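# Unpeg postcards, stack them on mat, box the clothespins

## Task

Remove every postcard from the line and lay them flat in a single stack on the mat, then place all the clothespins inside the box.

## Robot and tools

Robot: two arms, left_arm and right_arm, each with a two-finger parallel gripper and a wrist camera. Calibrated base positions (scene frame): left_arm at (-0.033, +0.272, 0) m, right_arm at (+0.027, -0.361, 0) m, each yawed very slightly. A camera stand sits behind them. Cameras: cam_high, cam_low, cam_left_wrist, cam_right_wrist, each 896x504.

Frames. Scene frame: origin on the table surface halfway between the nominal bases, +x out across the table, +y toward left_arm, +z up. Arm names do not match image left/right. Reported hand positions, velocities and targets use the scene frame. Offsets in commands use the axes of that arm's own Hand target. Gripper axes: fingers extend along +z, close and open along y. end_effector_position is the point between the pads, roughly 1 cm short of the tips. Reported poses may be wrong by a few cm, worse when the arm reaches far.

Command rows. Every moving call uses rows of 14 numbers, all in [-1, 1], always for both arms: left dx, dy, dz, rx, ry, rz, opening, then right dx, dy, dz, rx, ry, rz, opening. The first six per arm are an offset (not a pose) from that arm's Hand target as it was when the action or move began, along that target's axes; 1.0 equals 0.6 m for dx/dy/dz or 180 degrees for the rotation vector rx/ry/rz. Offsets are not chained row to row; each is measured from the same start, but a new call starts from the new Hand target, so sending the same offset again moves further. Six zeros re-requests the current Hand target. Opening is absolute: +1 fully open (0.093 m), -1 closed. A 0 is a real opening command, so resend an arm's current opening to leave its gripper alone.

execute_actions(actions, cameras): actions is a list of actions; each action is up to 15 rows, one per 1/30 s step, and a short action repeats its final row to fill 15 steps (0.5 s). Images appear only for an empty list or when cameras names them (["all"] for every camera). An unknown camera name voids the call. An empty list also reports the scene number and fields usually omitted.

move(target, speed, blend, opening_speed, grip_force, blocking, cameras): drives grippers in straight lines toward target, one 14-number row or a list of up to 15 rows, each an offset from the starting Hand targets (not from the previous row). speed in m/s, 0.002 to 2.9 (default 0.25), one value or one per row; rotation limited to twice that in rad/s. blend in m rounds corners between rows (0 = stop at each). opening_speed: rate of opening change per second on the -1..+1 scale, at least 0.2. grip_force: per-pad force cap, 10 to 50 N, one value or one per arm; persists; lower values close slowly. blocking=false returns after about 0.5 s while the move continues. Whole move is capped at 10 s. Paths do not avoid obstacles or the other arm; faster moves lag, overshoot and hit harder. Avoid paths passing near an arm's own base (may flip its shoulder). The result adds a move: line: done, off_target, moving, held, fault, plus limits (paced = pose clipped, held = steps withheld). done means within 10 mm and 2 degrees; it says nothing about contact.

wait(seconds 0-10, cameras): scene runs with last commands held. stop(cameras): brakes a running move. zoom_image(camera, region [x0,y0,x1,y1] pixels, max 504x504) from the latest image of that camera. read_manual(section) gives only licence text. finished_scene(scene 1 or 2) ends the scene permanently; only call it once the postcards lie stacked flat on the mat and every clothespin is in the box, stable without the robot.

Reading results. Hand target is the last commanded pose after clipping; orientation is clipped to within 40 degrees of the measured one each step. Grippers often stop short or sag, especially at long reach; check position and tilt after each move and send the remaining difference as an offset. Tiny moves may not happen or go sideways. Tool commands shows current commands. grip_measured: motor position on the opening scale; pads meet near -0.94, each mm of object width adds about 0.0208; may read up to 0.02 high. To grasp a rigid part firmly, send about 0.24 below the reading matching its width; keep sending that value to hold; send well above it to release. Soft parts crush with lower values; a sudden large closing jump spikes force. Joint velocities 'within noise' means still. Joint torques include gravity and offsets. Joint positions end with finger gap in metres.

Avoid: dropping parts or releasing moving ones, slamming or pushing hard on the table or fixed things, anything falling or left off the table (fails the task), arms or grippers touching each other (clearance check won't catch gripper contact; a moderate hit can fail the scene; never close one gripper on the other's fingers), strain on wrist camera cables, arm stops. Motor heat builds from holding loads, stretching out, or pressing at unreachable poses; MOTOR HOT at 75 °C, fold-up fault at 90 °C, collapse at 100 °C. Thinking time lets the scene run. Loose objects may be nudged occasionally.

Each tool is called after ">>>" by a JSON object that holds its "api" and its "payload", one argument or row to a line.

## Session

>>> {"api": "execute_actions", "payload": {
  "actions": []
}}

>>> {"api": "zoom_image", "payload": {
  "camera": "cam_high",
  "region": [340, 30, 640, 400]
}}

>>> {"api": "zoom_image", "payload": {
  "camera": "cam_low",
  "region": [300, 0, 760, 300]
}}

Scene clock: 0.00 s.
left_arm: end_effector_position=(+0.3406, +0.2944, +0.0595) grip_measured=+1.000 end_effector_quat_wxyz=(+0.520, -0.021, +0.854, +0.023) | right_arm: end_effector_position=(+0.4054, -0.4167, +0.0851) grip_measured=+1.000 end_effector_quat_wxyz=(+0.573, +0.129, +0.804, -0.094)
Joint positions: left_arm=[0.022 1.55 0.35 0.724 -0.014 0.014 0.093] | right_arm=[-0.057 1.577 0.335 0.896 0.282 0.096 0.093]
Joint velocities: within noise
Joint torques (N m): no reading
Motor temperatures (°C): left_arm=[31 37 43 35 29 29 31] | right_arm=[31 35 33 32 31 29 30]
Heat: left arm: 43 °C; right arm: 35 °C.
Hand target: left_arm +0.3432, +0.2945, +0.0641; +0.525, -0.020, +0.850, +0.024 | right_arm +0.4077, -0.4167, +0.0901; +0.579, +0.129, +0.800, -0.093
Tool commands: left_gripper/opening=+1.0 right_gripper/opening=+1.0

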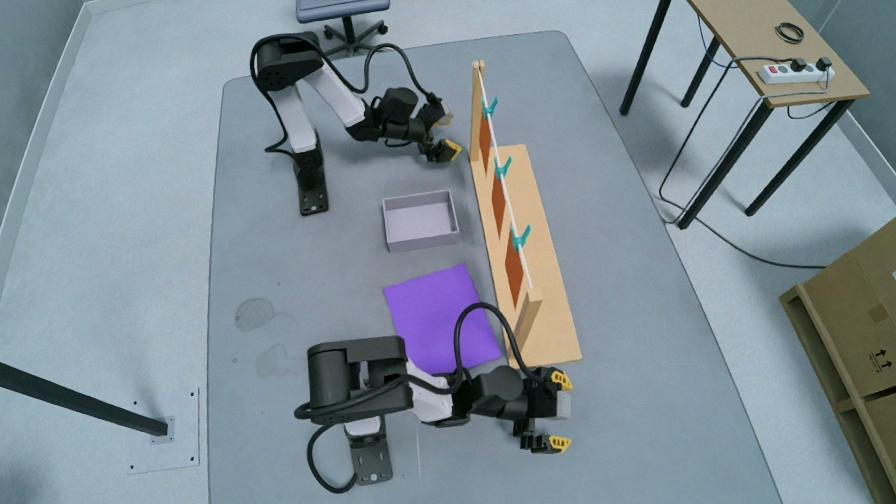

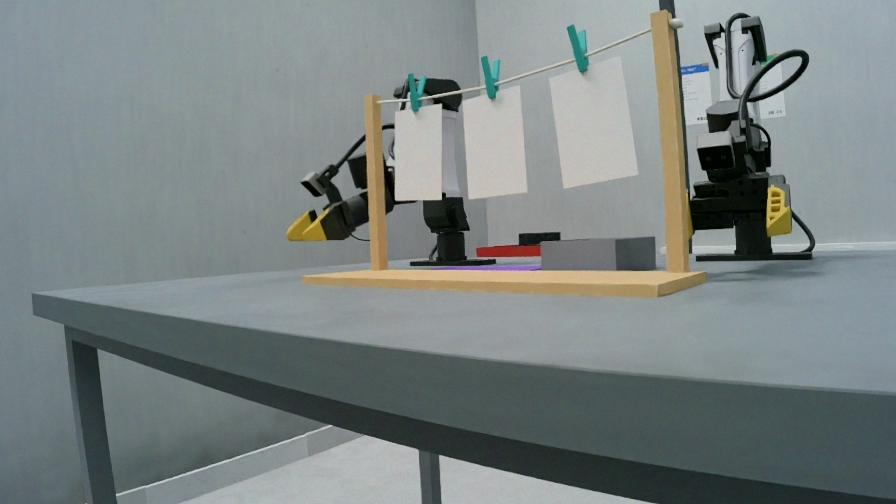

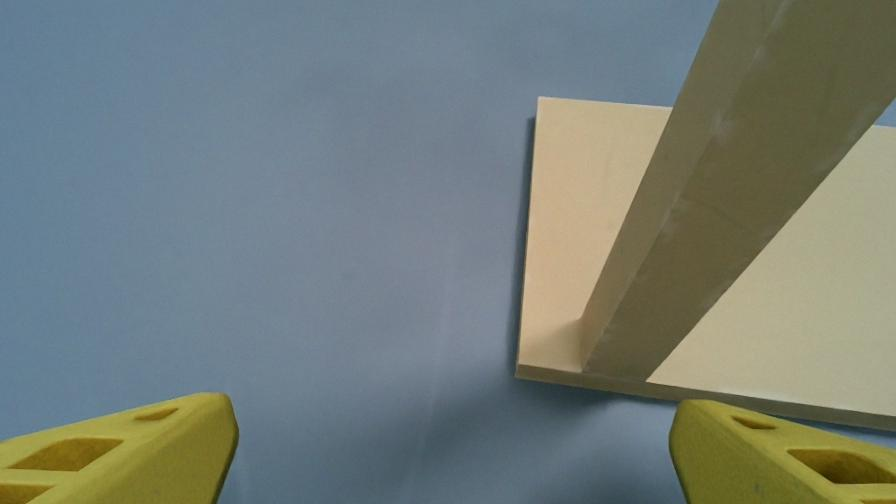

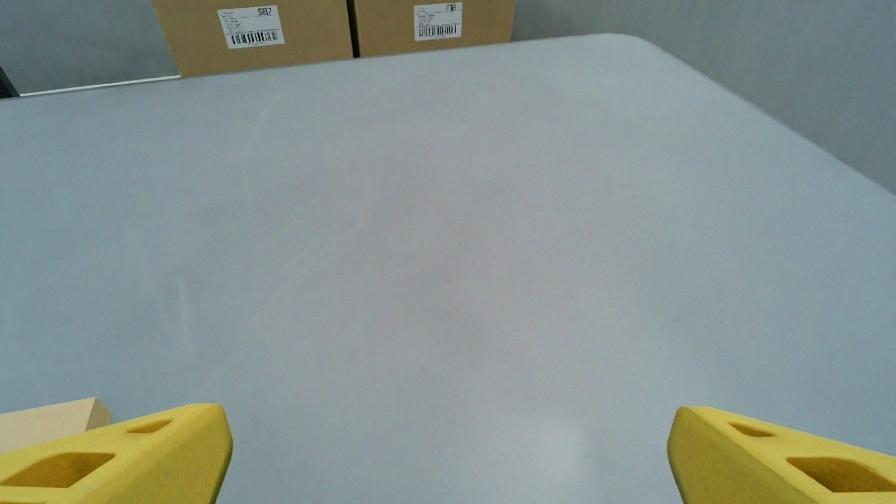

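Scaled by 1.362.

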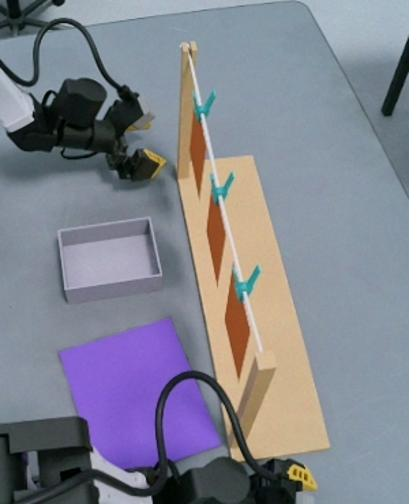

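Scaled by 1.096.

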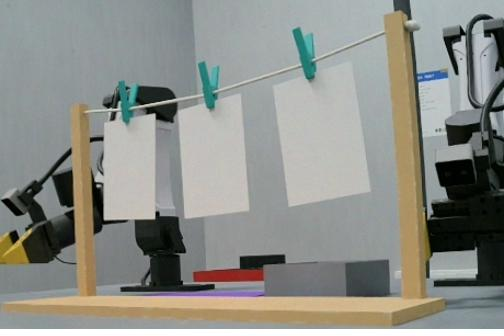

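>>> {"api": "move", "payload": {
  "target": [
    [-0.2973,-0.027,-0.2997,0,0,0,0.31,-0.4337,0.0013,-0.2294,0,0,0,-0.1],
    [-0.4433,-0.1397,-0.2537,0.3896,0.0023,0.1949,0.31,-0.4068,0.2545,-0.42,-0.5031,-0.0349,-0.1266,-0.1],
    [-0.4433,-0.1397,-0.2537,0.3896,0.0023,0.1949,0.31,-0.062,0.3125,-0.4023,-0.5137,-0.0776,-0.0825,-0.1]
  ],
  "speed": [0.25,0.25,0.2],
  "blend": [0.05,0.05,0],
  "cameras": ["all"]
}}

Scene clock: 63.20 s.
left_arm: end_effector_position=(+0.3305, +0.2064, +0.3641) grip_measured=+0.312 end_effector_quat_wxyz=(+0.449, +0.479, +0.698, -0.286) | right_arm: end_effector_position=(+0.2598, -0.1711, +0.2034) grip_measured=-0.099 end_effector_quat_wxyz=(+0.558, -0.433, +0.560, +0.434)
Joint positions: left_arm=[0.207 1.789 2.118 -1.574 1.096 1.241 0.06] | right_arm=[0.107 1.172 0.282 0.884 -1.178 -0.002 0.04]
Joint torques (N m): left_arm=[-0.05 -5.79 8.53 0.95 0.8 0.25] | right_arm=[0.35 -1.69 4.34 2.4 0.1 -0.01]
Motor temperatures (°C): left_arm=[31 39 47 43 29 29 30] | right_arm=[31 37 35 41 31 29 30]
Heat: left arm: 47 °C; right arm: 41 °C.
Hand target: left_arm +0.3313, +0.2042, +0.3685; +0.409, +0.521, +0.680, -0.314 | right_arm +0.2602, -0.1704, +0.2010; +0.561, -0.430, +0.561, +0.430
Off the commanded pose: left_arm 0.005 m, 8 deg | right_arm 0.003 m, 1 deg.
joint sent to its limit (left arm) — joint 4 (wrist pitch), lower limit. The joint targets are off in orientation, not in position.
move: off_target (left_arm)

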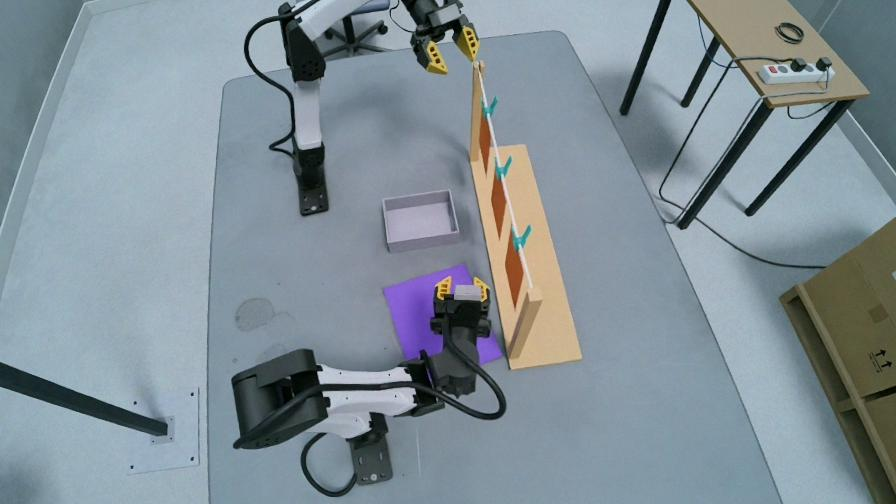

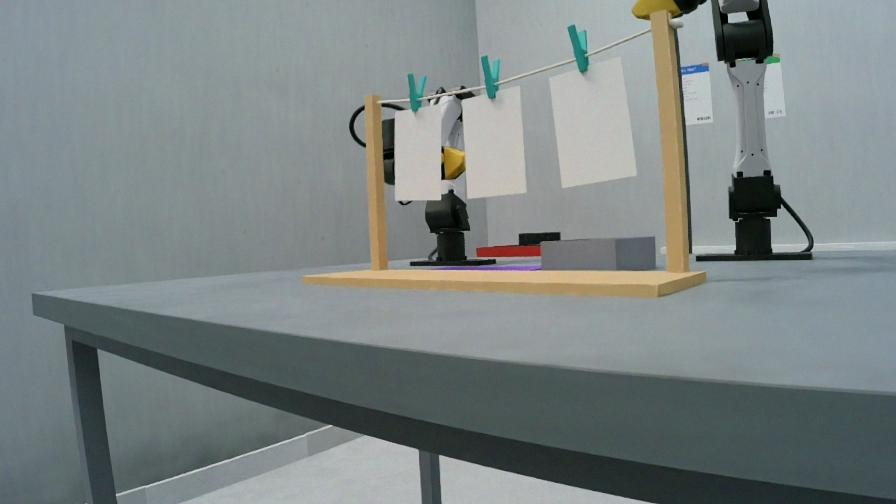

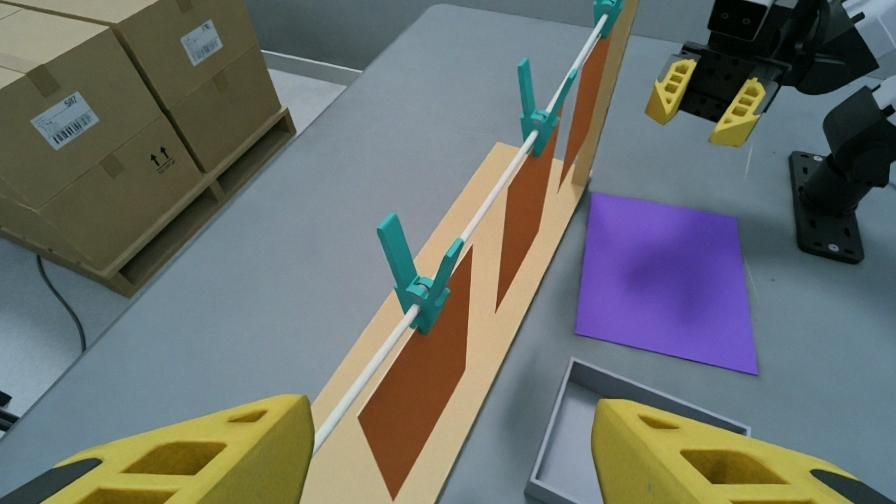

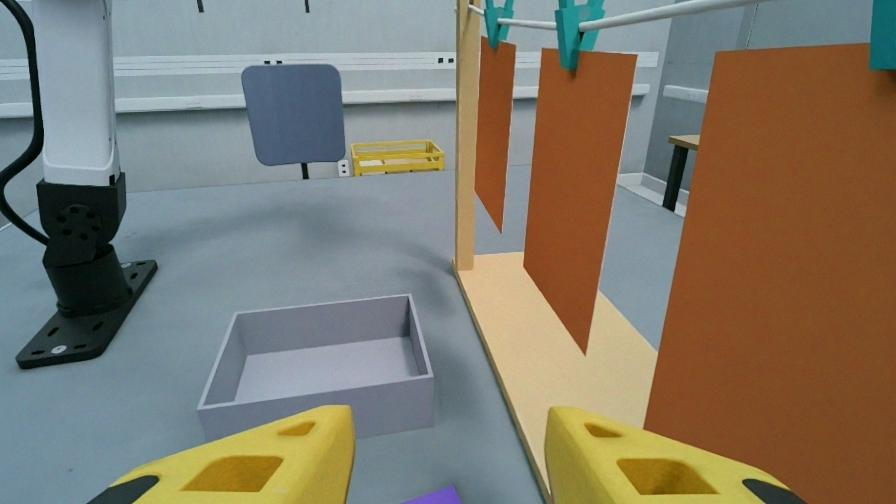

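>>> {"api": "move", "payload": {
  "target": [-0.094,-0.024,0.2245,0.0762,-0.0442,0.0339,0.31,0.0233,-0.0555,0.1278,0.1389,0,0,-0.57],
  "speed": 0.12,
  "cameras": ["all"]
}}

Scene clock: 128.33 s.
left_arm: end_effector_position=(+0.3543, +0.0610, +0.3529) grip_measured=+0.312 end_effector_quat_wxyz=(+0.406, +0.580, +0.581, -0.401) | right_arm: end_effector_position=(+0.3061, -0.1082, +0.1734) grip_measured=-0.569 end_effector_quat_wxyz=(+0.624, -0.306, +0.653, +0.300)
Joint positions: left_arm=[-0.169 2.102 2.448 -1.551 1.188 1.183 0.06] | right_arm=[0.584 1.384 0.294 1.048 -0.268 -0.001 0.018]
Joint torques (N m): left_arm=[0.16 -8.06 8.49 0.89 0.71 -0.15] | right_arm=[0.29 -2.92 6.97 3.05 0.11 0.03]
Heat: left arm: 51 °C; right arm: 40 °C.
Hand target: left_arm +0.3551, +0.0600, +0.3554; +0.406, +0.579, +0.579, -0.406 | right_arm +0.3122, -0.1049, +0.1872; +0.641, -0.299, +0.641, +0.299
Off the commanded pose: left_arm 0.003 m, 1 deg | right_arm 0.015 m, 3 deg.
move: off_target (right_arm)

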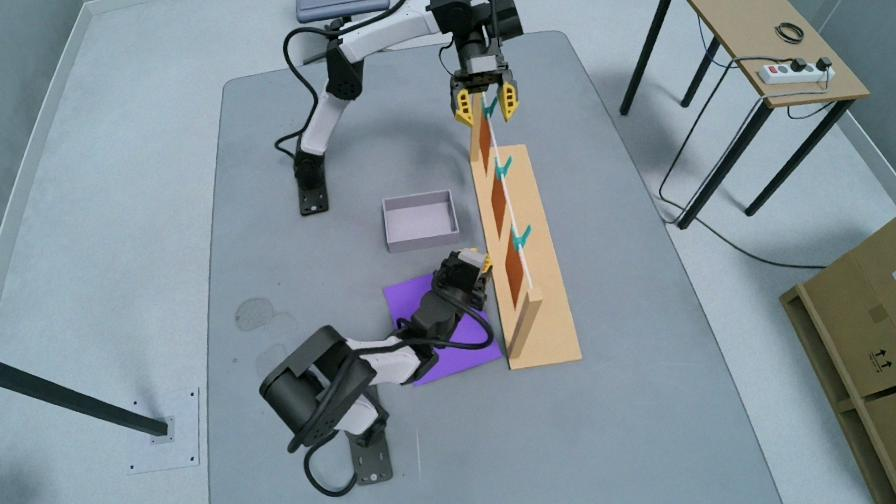

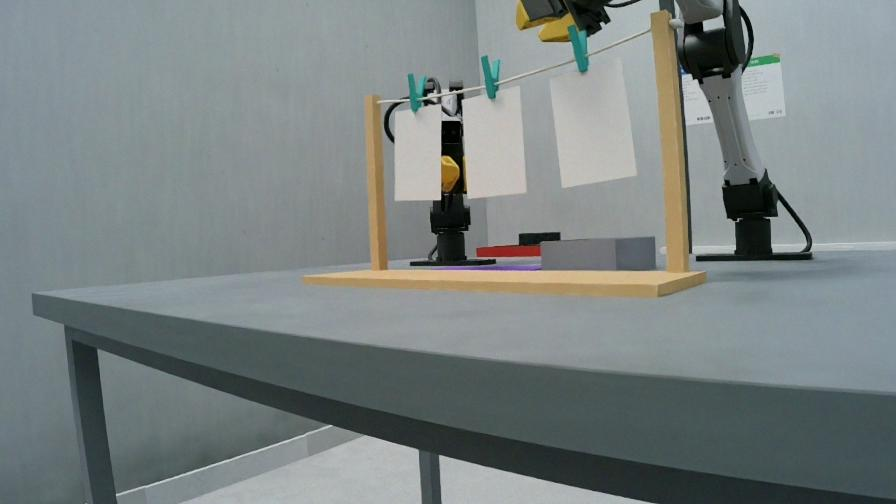

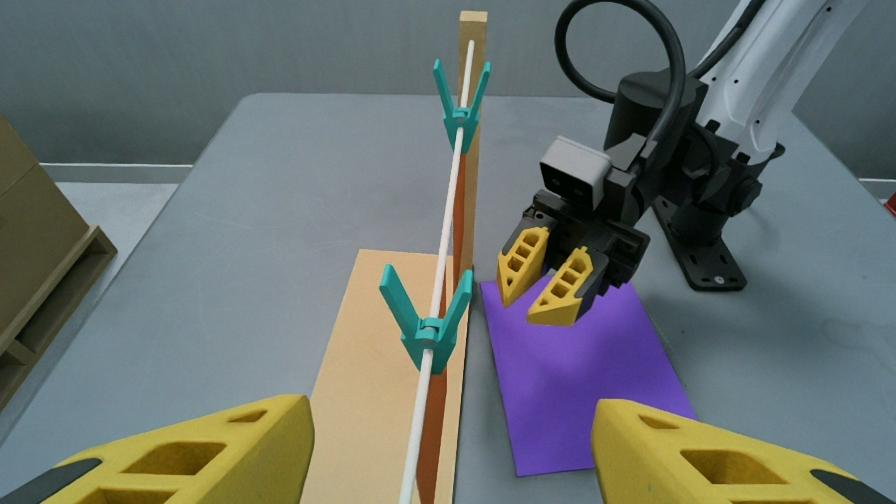

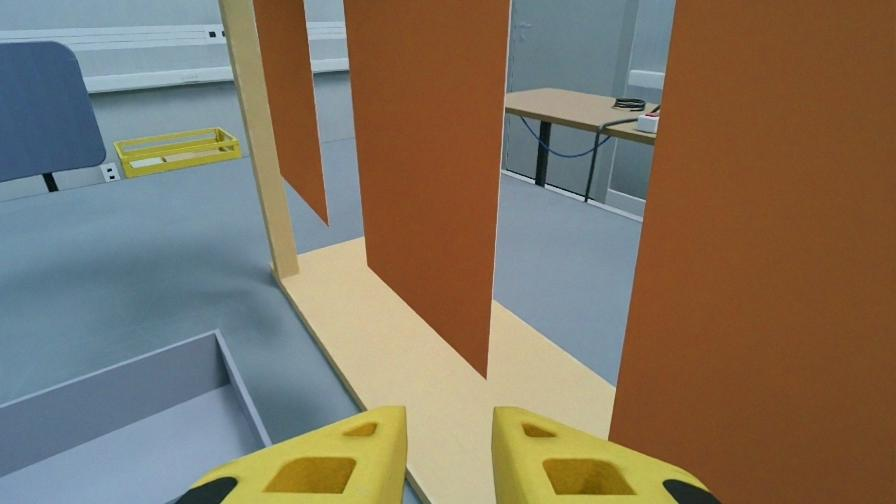

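>>> {"api": "move", "payload": {
  "target": [0,0,0,0,0,0,0.31,-0.0077,-0.009,0.075,0,-0.0144,0,-0.65],
  "speed": 0.08,
  "cameras": ["cam_left_wrist","cam_right_wrist"]
}}

Scene clock: 159.73 s.
left_arm: end_effector_position=(+0.3540, +0.0610, +0.3528) grip_measured=+0.312 end_effector_quat_wxyz=(+0.405, +0.579, +0.582, -0.402) | right_arm: end_effector_position=(+0.3398, -0.0775, +0.1774) grip_measured=-0.649 end_effector_quat_wxyz=(+0.637, -0.301, +0.641, +0.304)
Joint positions: left_arm=[-0.169 2.102 2.448 -1.554 1.188 1.183 0.06] | right_arm=[0.606 1.601 0.45 1.149 -0.245 0.005 0.014]
Joint torques (N m): left_arm=[0.18 -8.18 8.62 0.88 0.78 0] | right_arm=[0.35 -4.31 6.63 3.15 0.13 0.08]
Motor temperatures (°C): left_arm=[31 42 50 38 30 29 30] | right_arm=[31 35 36 44 31 29 30]
Heat: left arm: 50 °C; right arm: 44 °C.
Hand target: left_arm +0.3551, +0.0600, +0.3554; +0.406, +0.579, +0.579, -0.406 | right_arm +0.3452, -0.0739, +0.1917; +0.655, -0.292, +0.626, +0.305
Off the commanded pose: left_arm 0.003 m, 1 deg | right_arm 0.016 m, 3 deg.
move: off_target (right_arm)
Images, in order (width x height): cam_left_wrist 896x504, cam_right_wrist 896x504.

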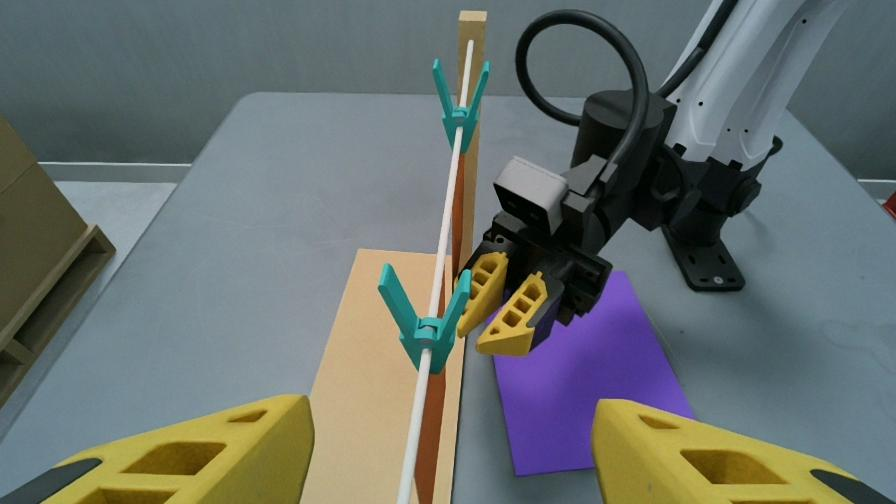

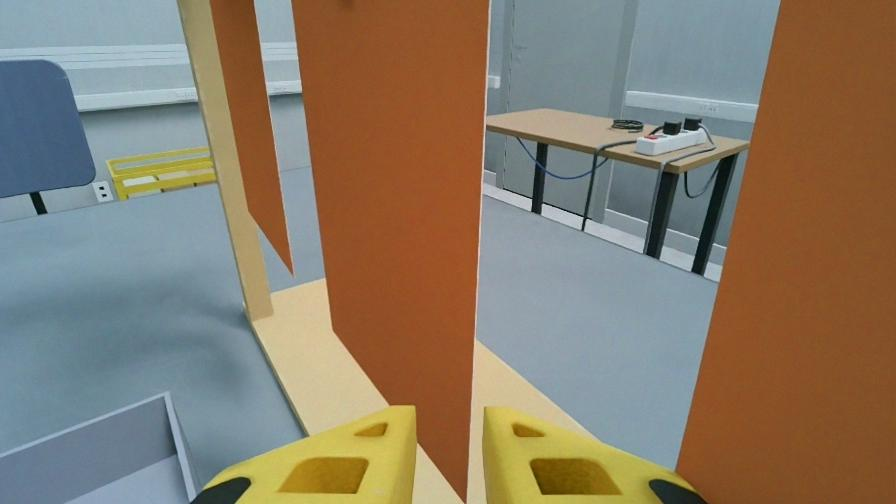

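>>> {"api": "move", "payload": {
  "target": [0,0,0,0,0,0,0.31,0,0,0.0583,0,0,0,-0.65],
  "speed": 0.06,
  "cameras": ["cam_left_wrist","cam_right_wrist"]
}}

Scene clock: 170.13 s.
left_arm: end_effector_position=(+0.3540, +0.0610, +0.3528) grip_measured=+0.312 end_effector_quat_wxyz=(+0.405, +0.579, +0.582, -0.402) | right_arm: end_effector_position=(+0.3626, -0.0506, +0.1855) grip_measured=-0.649 end_effector_quat_wxyz=(+0.646, -0.300, +0.631, +0.307)
Joint positions: left_arm=[-0.169 2.102 2.448 -1.554 1.188 1.183 0.06] | right_arm=[0.633 1.712 0.588 1.148 -0.219 0.006 0.014]
Joint torques (N m): left_arm=[0.34 -7.83 8.7 0.93 0.84 -0.1] | right_arm=[0.29 -5.27 6.71 2.83 0.14 0.06]
Heat: left arm: 50 °C; right arm: 45 °C.
Hand target: left_arm +0.3551, +0.0600, +0.3554; +0.406, +0.579, +0.579, -0.406 | right_arm +0.3678, -0.0472, +0.1933; +0.655, -0.292, +0.626, +0.305
Off the commanded pose: left_arm 0.003 m, 1 deg | right_arm 0.010 m, 2 deg.
move: done
Images, in order (width x height): cam_left_wrist 896x504, cam_right_wrist 896x504.

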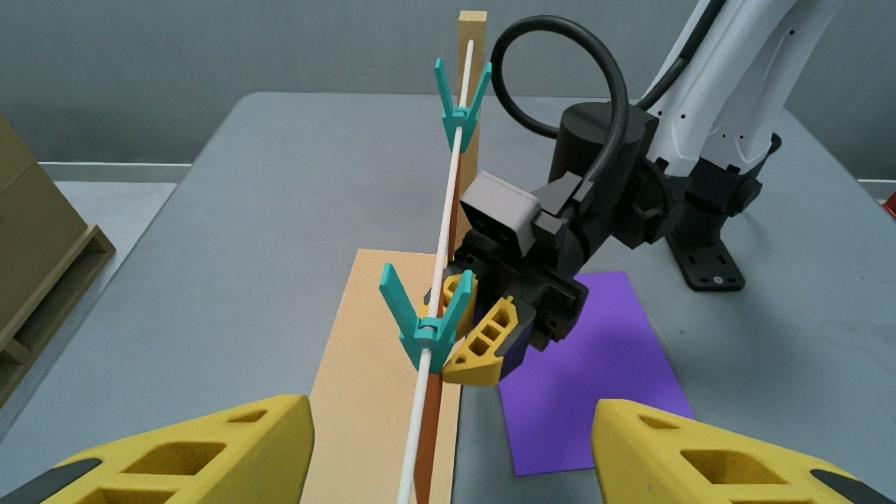

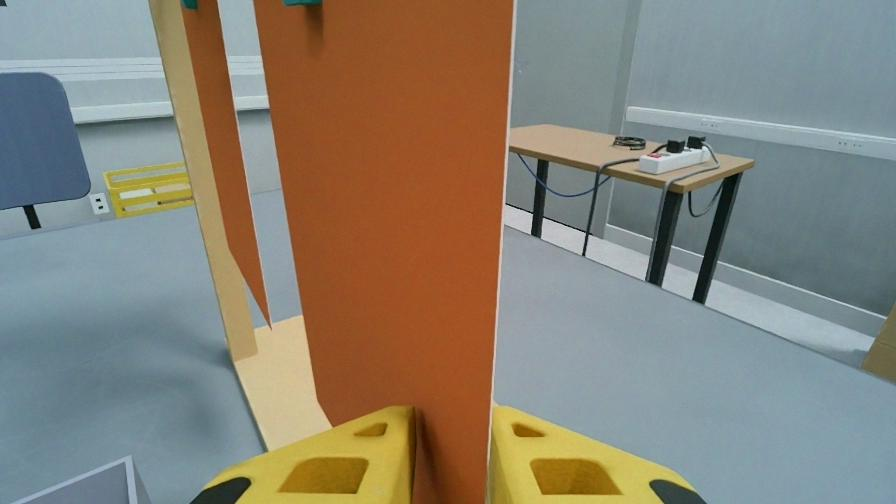

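>>> {"api": "move", "payload": {
  "target": [
    [-0.006,0.0195,0.1043,0.0261,0,0.0095,0.31,0,0,0,0,0,0,-0.65],
    [0.0173,0.0195,0.1473,0.0261,0,0.0095,0.31,0,0,0,0,0,0,-0.65]
  ],
  "speed": [0.1,0.06],
  "blend": [0.01,0],
  "cameras": ["cam_left_wrist","cam_right_wrist","cam_low"]
}}

>>> {"api": "zoom_image", "payload": {
  "camera": "cam_low",
  "region": [380, 0, 660, 210]
}}

Scene clock: 212.63 s.
left_arm: end_effector_position=(+0.3723, -0.0197, +0.3028) grip_measured=+0.312 end_effector_quat_wxyz=(+0.378, +0.600, +0.558, -0.431) | right_arm: end_effector_position=(+0.3627, -0.0507, +0.1855) grip_measured=-0.649 end_effector_quat_wxyz=(+0.646, -0.299, +0.631, +0.307)
Joint positions: left_arm=[-0.34 2.192 2.346 -1.214 1.167 0.994 0.06] | right_arm=[0.633 1.712 0.588 1.148 -0.219 0.006 0.014]
Joint torques (N m): left_arm=[-0.23 -13.03 6.2 1.39 0.59 -0.18] | right_arm=[0.28 -5.26 6.71 2.83 0.14 0.06]
Heat: left arm: 50 °C; right arm: 46 °C.
Hand target: left_arm +0.3667, -0.0197, +0.3155; +0.388, +0.604, +0.553, -0.423 | right_arm +0.3678, -0.0472, +0.1933; +0.655, -0.292, +0.626, +0.305
Off the commanded pose: left_arm 0.014 m, 2 deg | right_arm 0.010 m, 1 deg.
move: off_target (left_arm)
Images, in order (width x height): cam_low 896x504, cam_left_wrist 896x504, cam_right_wrist 896x504.

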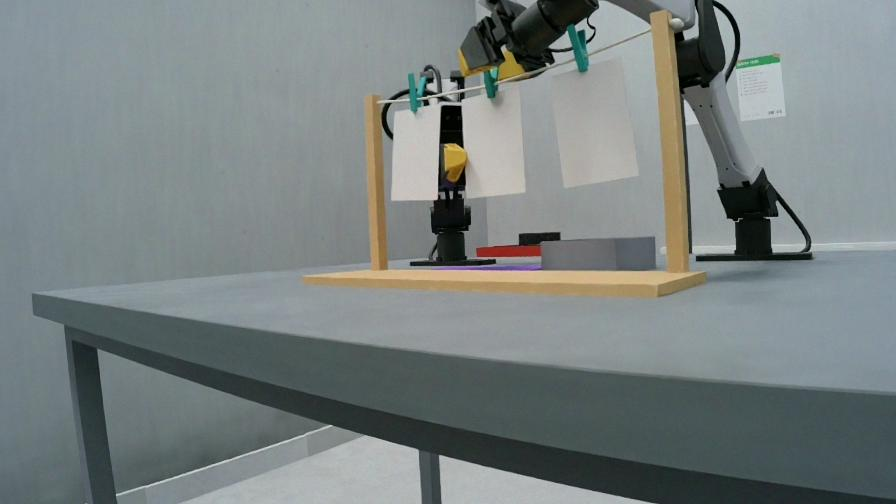

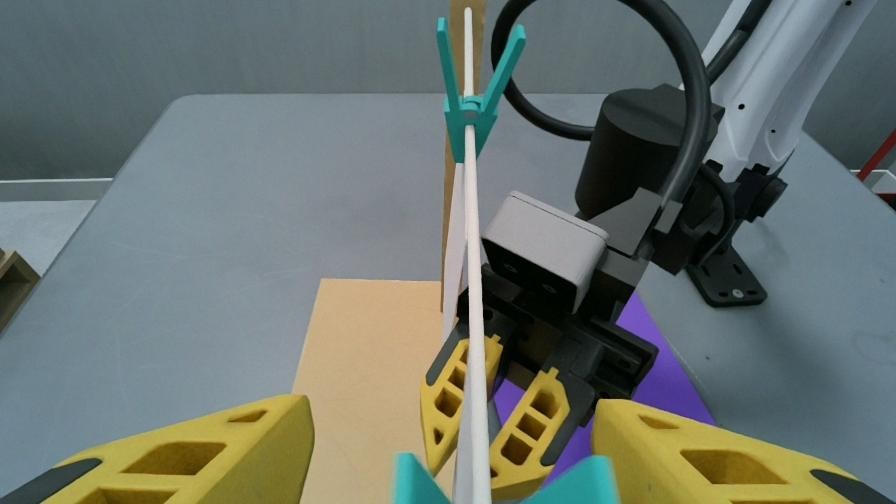

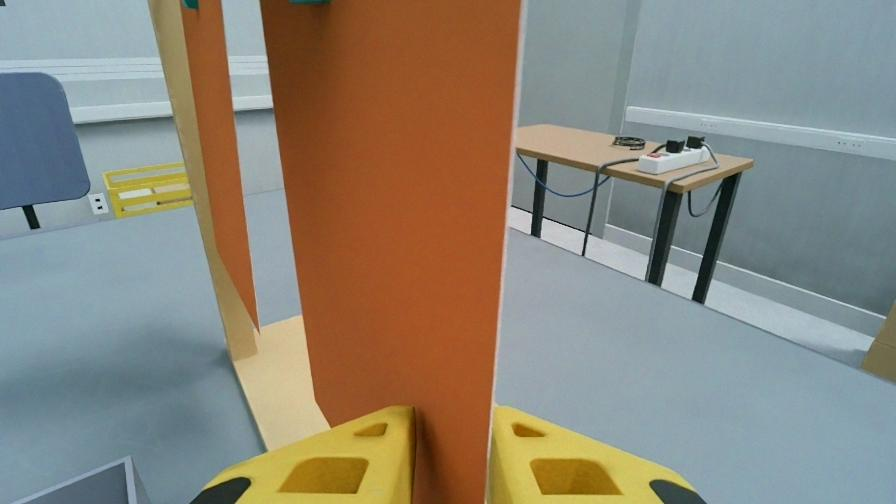

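Scaled by 1.800.

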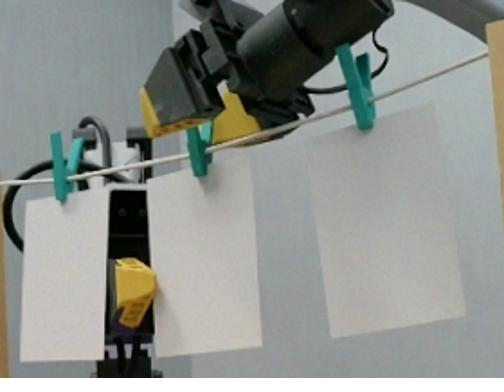

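>>> {"api": "move", "payload": {
  "target": [-0.0168,-0.011,-0.0051,0,0,0,0.31,0,0,0,0,0,0,-0.65],
  "speed": 0.05,
  "cameras": ["cam_left_wrist"]
}}

Scene clock: 226.73 s.
left_arm: end_effector_position=(+0.3683, -0.0202, +0.3105) grip_measured=+0.312 end_effector_quat_wxyz=(+0.380, +0.600, +0.557, -0.430) | right_arm: end_effector_position=(+0.3627, -0.0507, +0.1855) grip_measured=-0.649 end_effector_quat_wxyz=(+0.646, -0.299, +0.631, +0.307)
Joint positions: left_arm=[-0.344 2.174 2.346 -1.213 1.164 0.981 0.06] | right_arm=[0.633 1.712 0.588 1.148 -0.219 0.006 0.014]
Joint torques (N m): left_arm=[-0.18 -12.89 7.62 1.22 0.61 -0.18] | right_arm=[0.29 -5.27 6.71 2.83 0.14 0.06]
Motor temperatures (°C): left_arm=[31 48 49 38 30 29 30] | right_arm=[31 38 39 46 31 29 30]
Heat: left arm: 49 °C; right arm: 46 °C.
Hand target: left_arm +0.3601, -0.0196, +0.3261; +0.388, +0.604, +0.553, -0.423 | right_arm +0.3678, -0.0472, +0.1933; +0.655, -0.292, +0.626, +0.305
Off the commanded pose: left_arm 0.018 m, 1 deg | right_arm 0.010 m, 1 deg.
move: off_target (left_arm)
Images, in order (width x height): cam_left_wrist 896x504.

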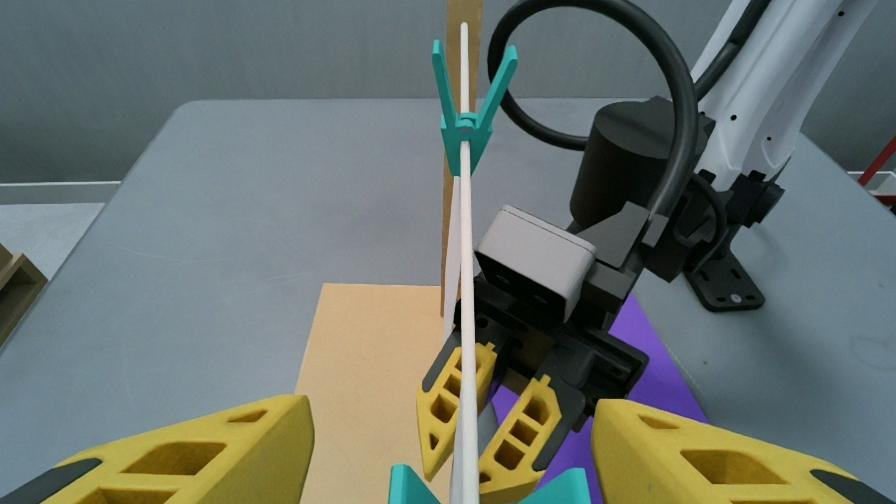

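>>> {"api": "move", "payload": {
  "target": [0,-0.0117,0,0,0,0,0.31,0,0,0,0,0,0,-0.65],
  "speed": 0.05,
  "cameras": ["cam_left_wrist"]
}}

Scene clock: 237.77 s.
left_arm: end_effector_position=(+0.3599, -0.0186, +0.3131) grip_measured=+0.312 end_effector_quat_wxyz=(+0.377, +0.599, +0.559, -0.431) | right_arm: end_effector_position=(+0.3627, -0.0507, +0.1855) grip_measured=-0.649 end_effector_quat_wxyz=(+0.646, -0.299, +0.631, +0.307)
Joint positions: left_arm=[-0.347 2.133 2.292 -1.204 1.163 0.976 0.06] | right_arm=[0.633 1.712 0.588 1.148 -0.219 0.006 0.014]
Joint torques (N m): left_arm=[-0.16 -12.72 6.27 1.34 0.55 -0.13] | right_arm=[0.29 -5.27 6.71 2.83 0.14 0.06]
Heat: left arm: 50 °C; right arm: 46 °C.
Hand target: left_arm +0.3531, -0.0190, +0.3260; +0.388, +0.604, +0.553, -0.423 | right_arm +0.3678, -0.0472, +0.1933; +0.655, -0.292, +0.626, +0.305
Off the commanded pose: left_arm 0.015 m, 2 deg | right_arm 0.010 m, 1 deg.
move: off_target (left_arm)
Images, in order (width x height): cam_left_wrist 896x504.

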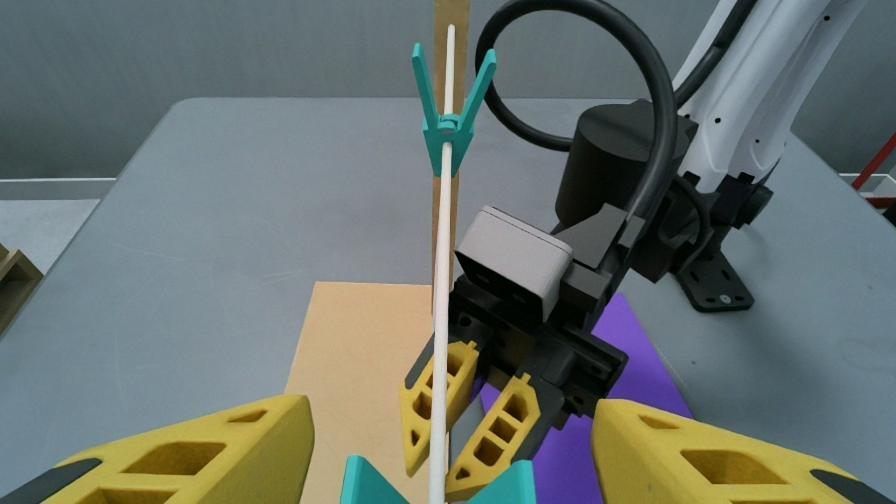

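>>> {"api": "move", "payload": {
  "target": [0,0,0,0,0,0,-0.38,0,0,0,0,0,0,-0.65],
  "opening_speed": 0.5,
  "cameras": ["cam_left_wrist","cam_right_wrist"]
}}

Scene clock: 246.33 s.
left_arm: end_effector_position=(+0.3601, -0.0187, +0.3132) grip_measured=-0.375 end_effector_quat_wxyz=(+0.378, +0.599, +0.559, -0.431) | right_arm: end_effector_position=(+0.3627, -0.0507, +0.1855) grip_measured=-0.649 end_effector_quat_wxyz=(+0.646, -0.299, +0.631, +0.307)
Joint positions: left_arm=[-0.347 2.133 2.292 -1.202 1.163 0.975 0.027] | right_arm=[0.633 1.712 0.588 1.148 -0.219 0.006 0.014]
Joint torques (N m): left_arm=[0.06 -12.83 6.12 1.39 0.54 -0.19] | right_arm=[0.31 -5.26 6.71 2.83 0.14 0.06]
Motor temperatures (°C): left_arm=[31 55 49 39 29 29 30] | right_arm=[31 38 39 47 31 29 30]
Heat: left arm: 55 °C; right arm: 47 °C.
Hand target: left_arm +0.3531, -0.0190, +0.3260; +0.388, +0.604, +0.553, -0.423 | right_arm +0.3678, -0.0472, +0.1933; +0.655, -0.292, +0.626, +0.305
Off the commanded pose: left_arm 0.015 m, 2 deg | right_arm 0.010 m, 1 deg.
move: off_target (left_arm)
Images, in order (width x height): cam_left_wrist 896x504, cam_right_wrist 896x504.

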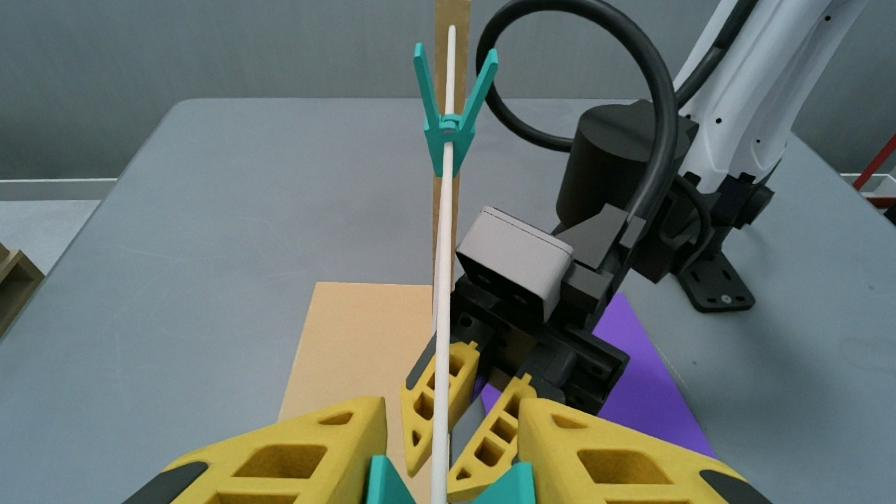

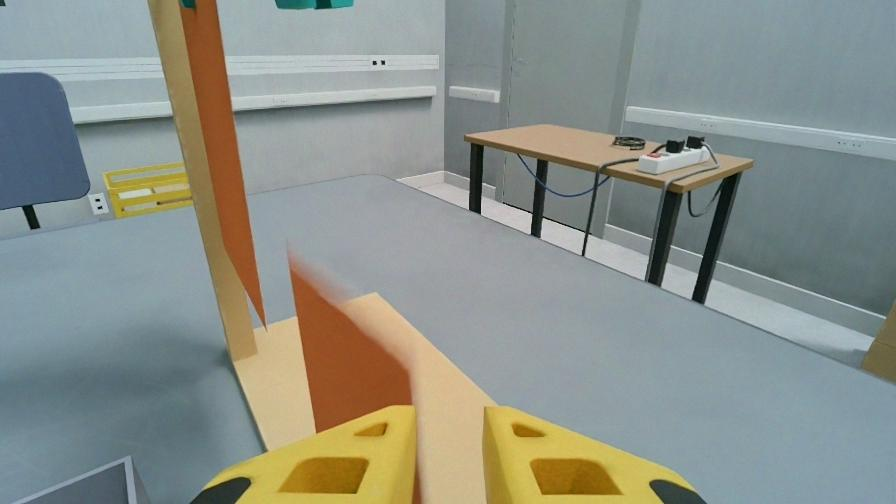

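>>> {"api": "move", "payload": {
  "target": [0,0,0,0,0,0,-0.38,0,0,0,0,0,0,-1],
  "cameras": ["all"]
}}

>>> {"api": "zoom_image", "payload": {
  "camera": "cam_low",
  "region": [300, 40, 720, 300]
}}

>>> {"api": "zoom_image", "payload": {
  "camera": "cam_high",
  "region": [400, 80, 600, 360]
}}

Scene clock: 254.40 s.
left_arm: end_effector_position=(+0.3601, -0.0187, +0.3132) grip_measured=-0.375 end_effector_quat_wxyz=(+0.378, +0.599, +0.559, -0.431) | right_arm: end_effector_position=(+0.3627, -0.0507, +0.1855) grip_measured=-0.990 end_effector_quat_wxyz=(+0.646, -0.299, +0.631, +0.307)
Joint positions: left_arm=[-0.347 2.133 2.292 -1.202 1.163 0.975 0.027] | right_arm=[0.633 1.712 0.588 1.148 -0.219 0.006 0]
Joint torques (N m): left_arm=[-0.25 -12.93 5.98 1.46 0.6 -0.15] | right_arm=[0.29 -5.26 6.71 2.83 0.14 0.06]
Motor temperatures (°C): left_arm=[31 58 49 39 29 29 30] | right_arm=[31 38 40 47 31 29 30]
Heat: left arm: 58 °C; right arm: 47 °C.
Hand target: left_arm +0.3531, -0.0190, +0.3260; +0.388, +0.604, +0.553, -0.423 | right_arm +0.3677, -0.0472, +0.1933; +0.655, -0.292, +0.626, +0.305
Off the commanded pose: left_arm 0.015 m, 2 deg | right_arm 0.010 m, 1 deg.
move: off_target (left_arm)

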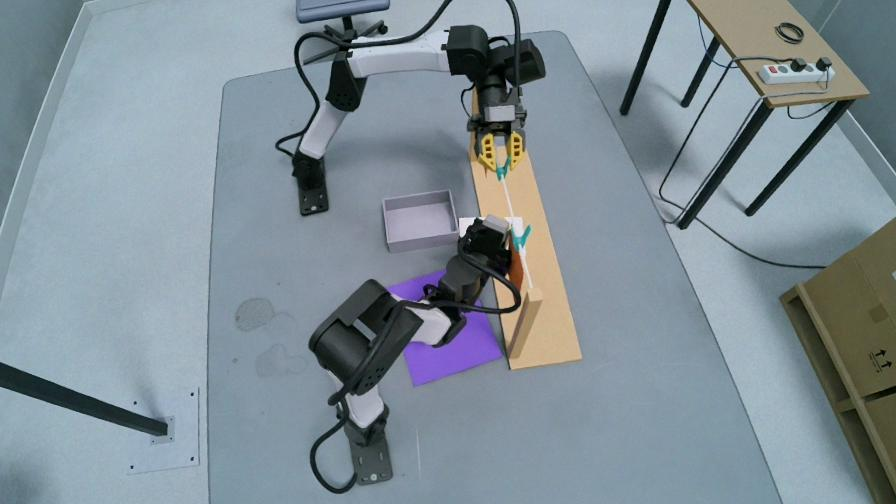

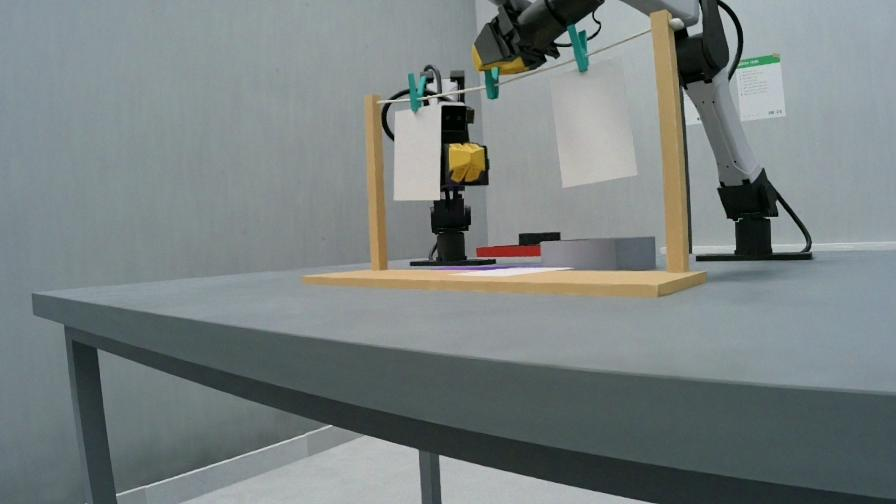

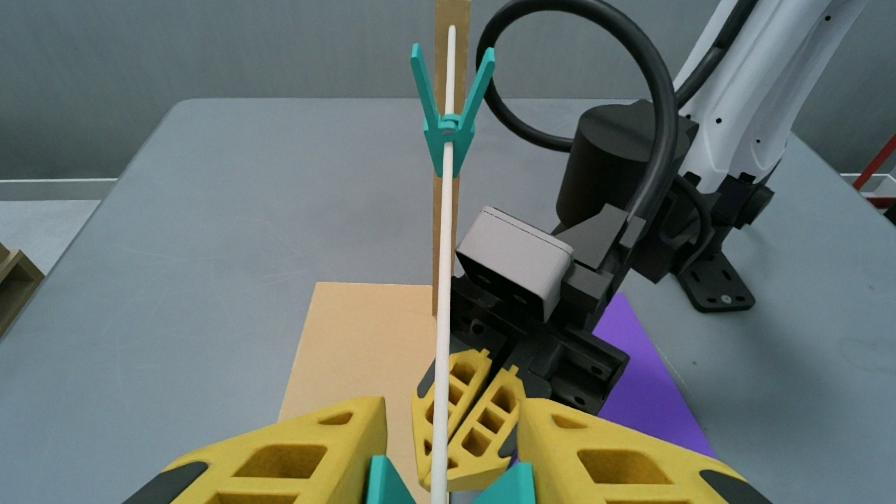

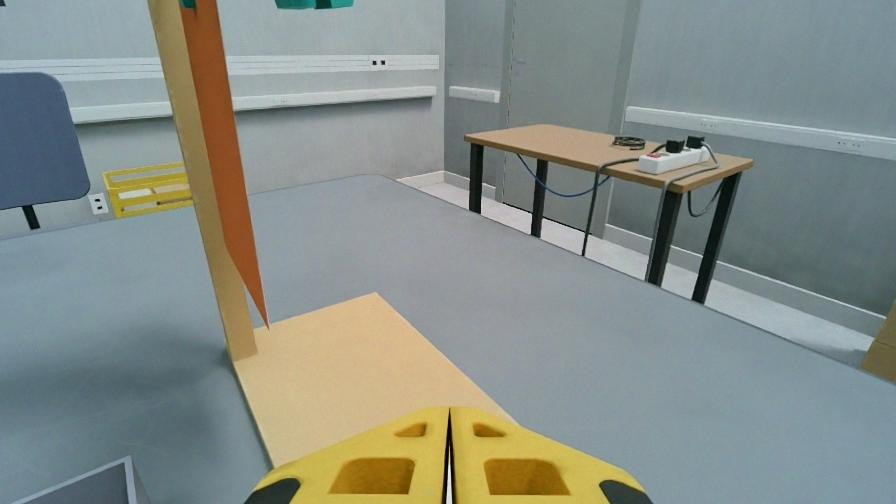

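Scaled by 1.200.

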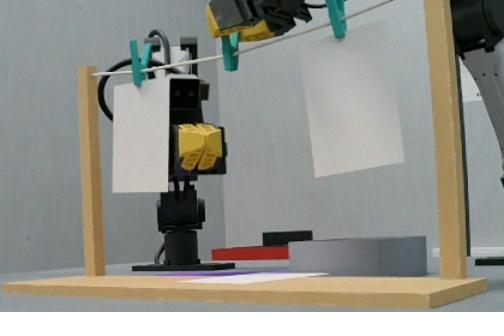

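Scaled by 1.800.

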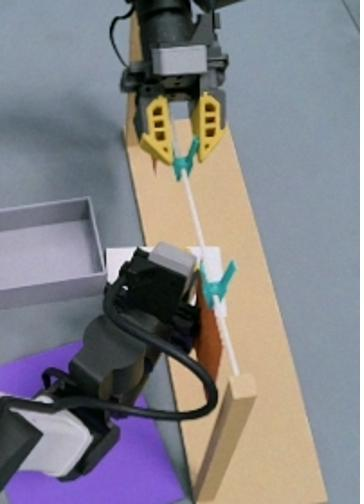

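>>> {"api": "move", "payload": {
  "target": [0,0,0,0,0,0,-1,0,0,0,0,0,0,-1],
  "opening_speed": 0.6,
  "cameras": ["cam_left_wrist"]
}}

Scene clock: 268.47 s.
left_arm: end_effector_position=(+0.3603, -0.0188, +0.3133) grip_measured=-0.738 end_effector_quat_wxyz=(+0.379, +0.600, +0.558, -0.431) | right_arm: end_effector_position=(+0.3627, -0.0507, +0.1855) grip_measured=-0.990 end_effector_quat_wxyz=(+0.646, -0.299, +0.631, +0.307)
Joint positions: left_arm=[-0.347 2.133 2.292 -1.2 1.163 0.975 0.01] | right_arm=[0.633 1.712 0.588 1.148 -0.219 0.006 0]
Joint torques (N m): left_arm=[-0.16 -12.67 5.97 1.39 0.53 -0.15] | right_arm=[0.29 -5.26 6.72 2.82 0.14 0.06]
Motor temperatures (°C): left_arm=[31 62 49 39 29 29 31] | right_arm=[31 38 40 47 31 29 30]
Heat: left arm: 62 °C; right arm: 47 °C.
Hand target: left_arm +0.3531, -0.0190, +0.3260; +0.388, +0.604, +0.553, -0.423 | right_arm +0.3677, -0.0472, +0.1933; +0.655, -0.292, +0.626, +0.305
Off the commanded pose: left_arm 0.015 m, 2 deg | right_arm 0.010 m, 1 deg.
move: off_target (left_arm)
Images, in order (width x height): cam_left_wrist 896x504.

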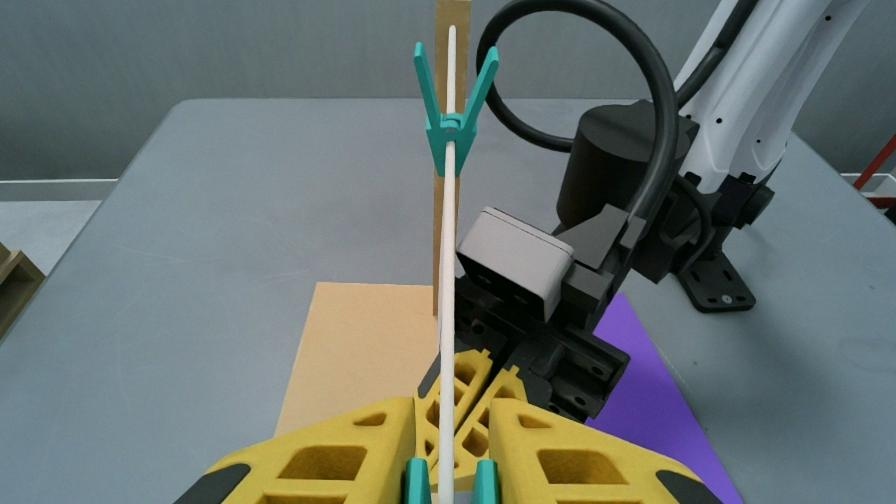

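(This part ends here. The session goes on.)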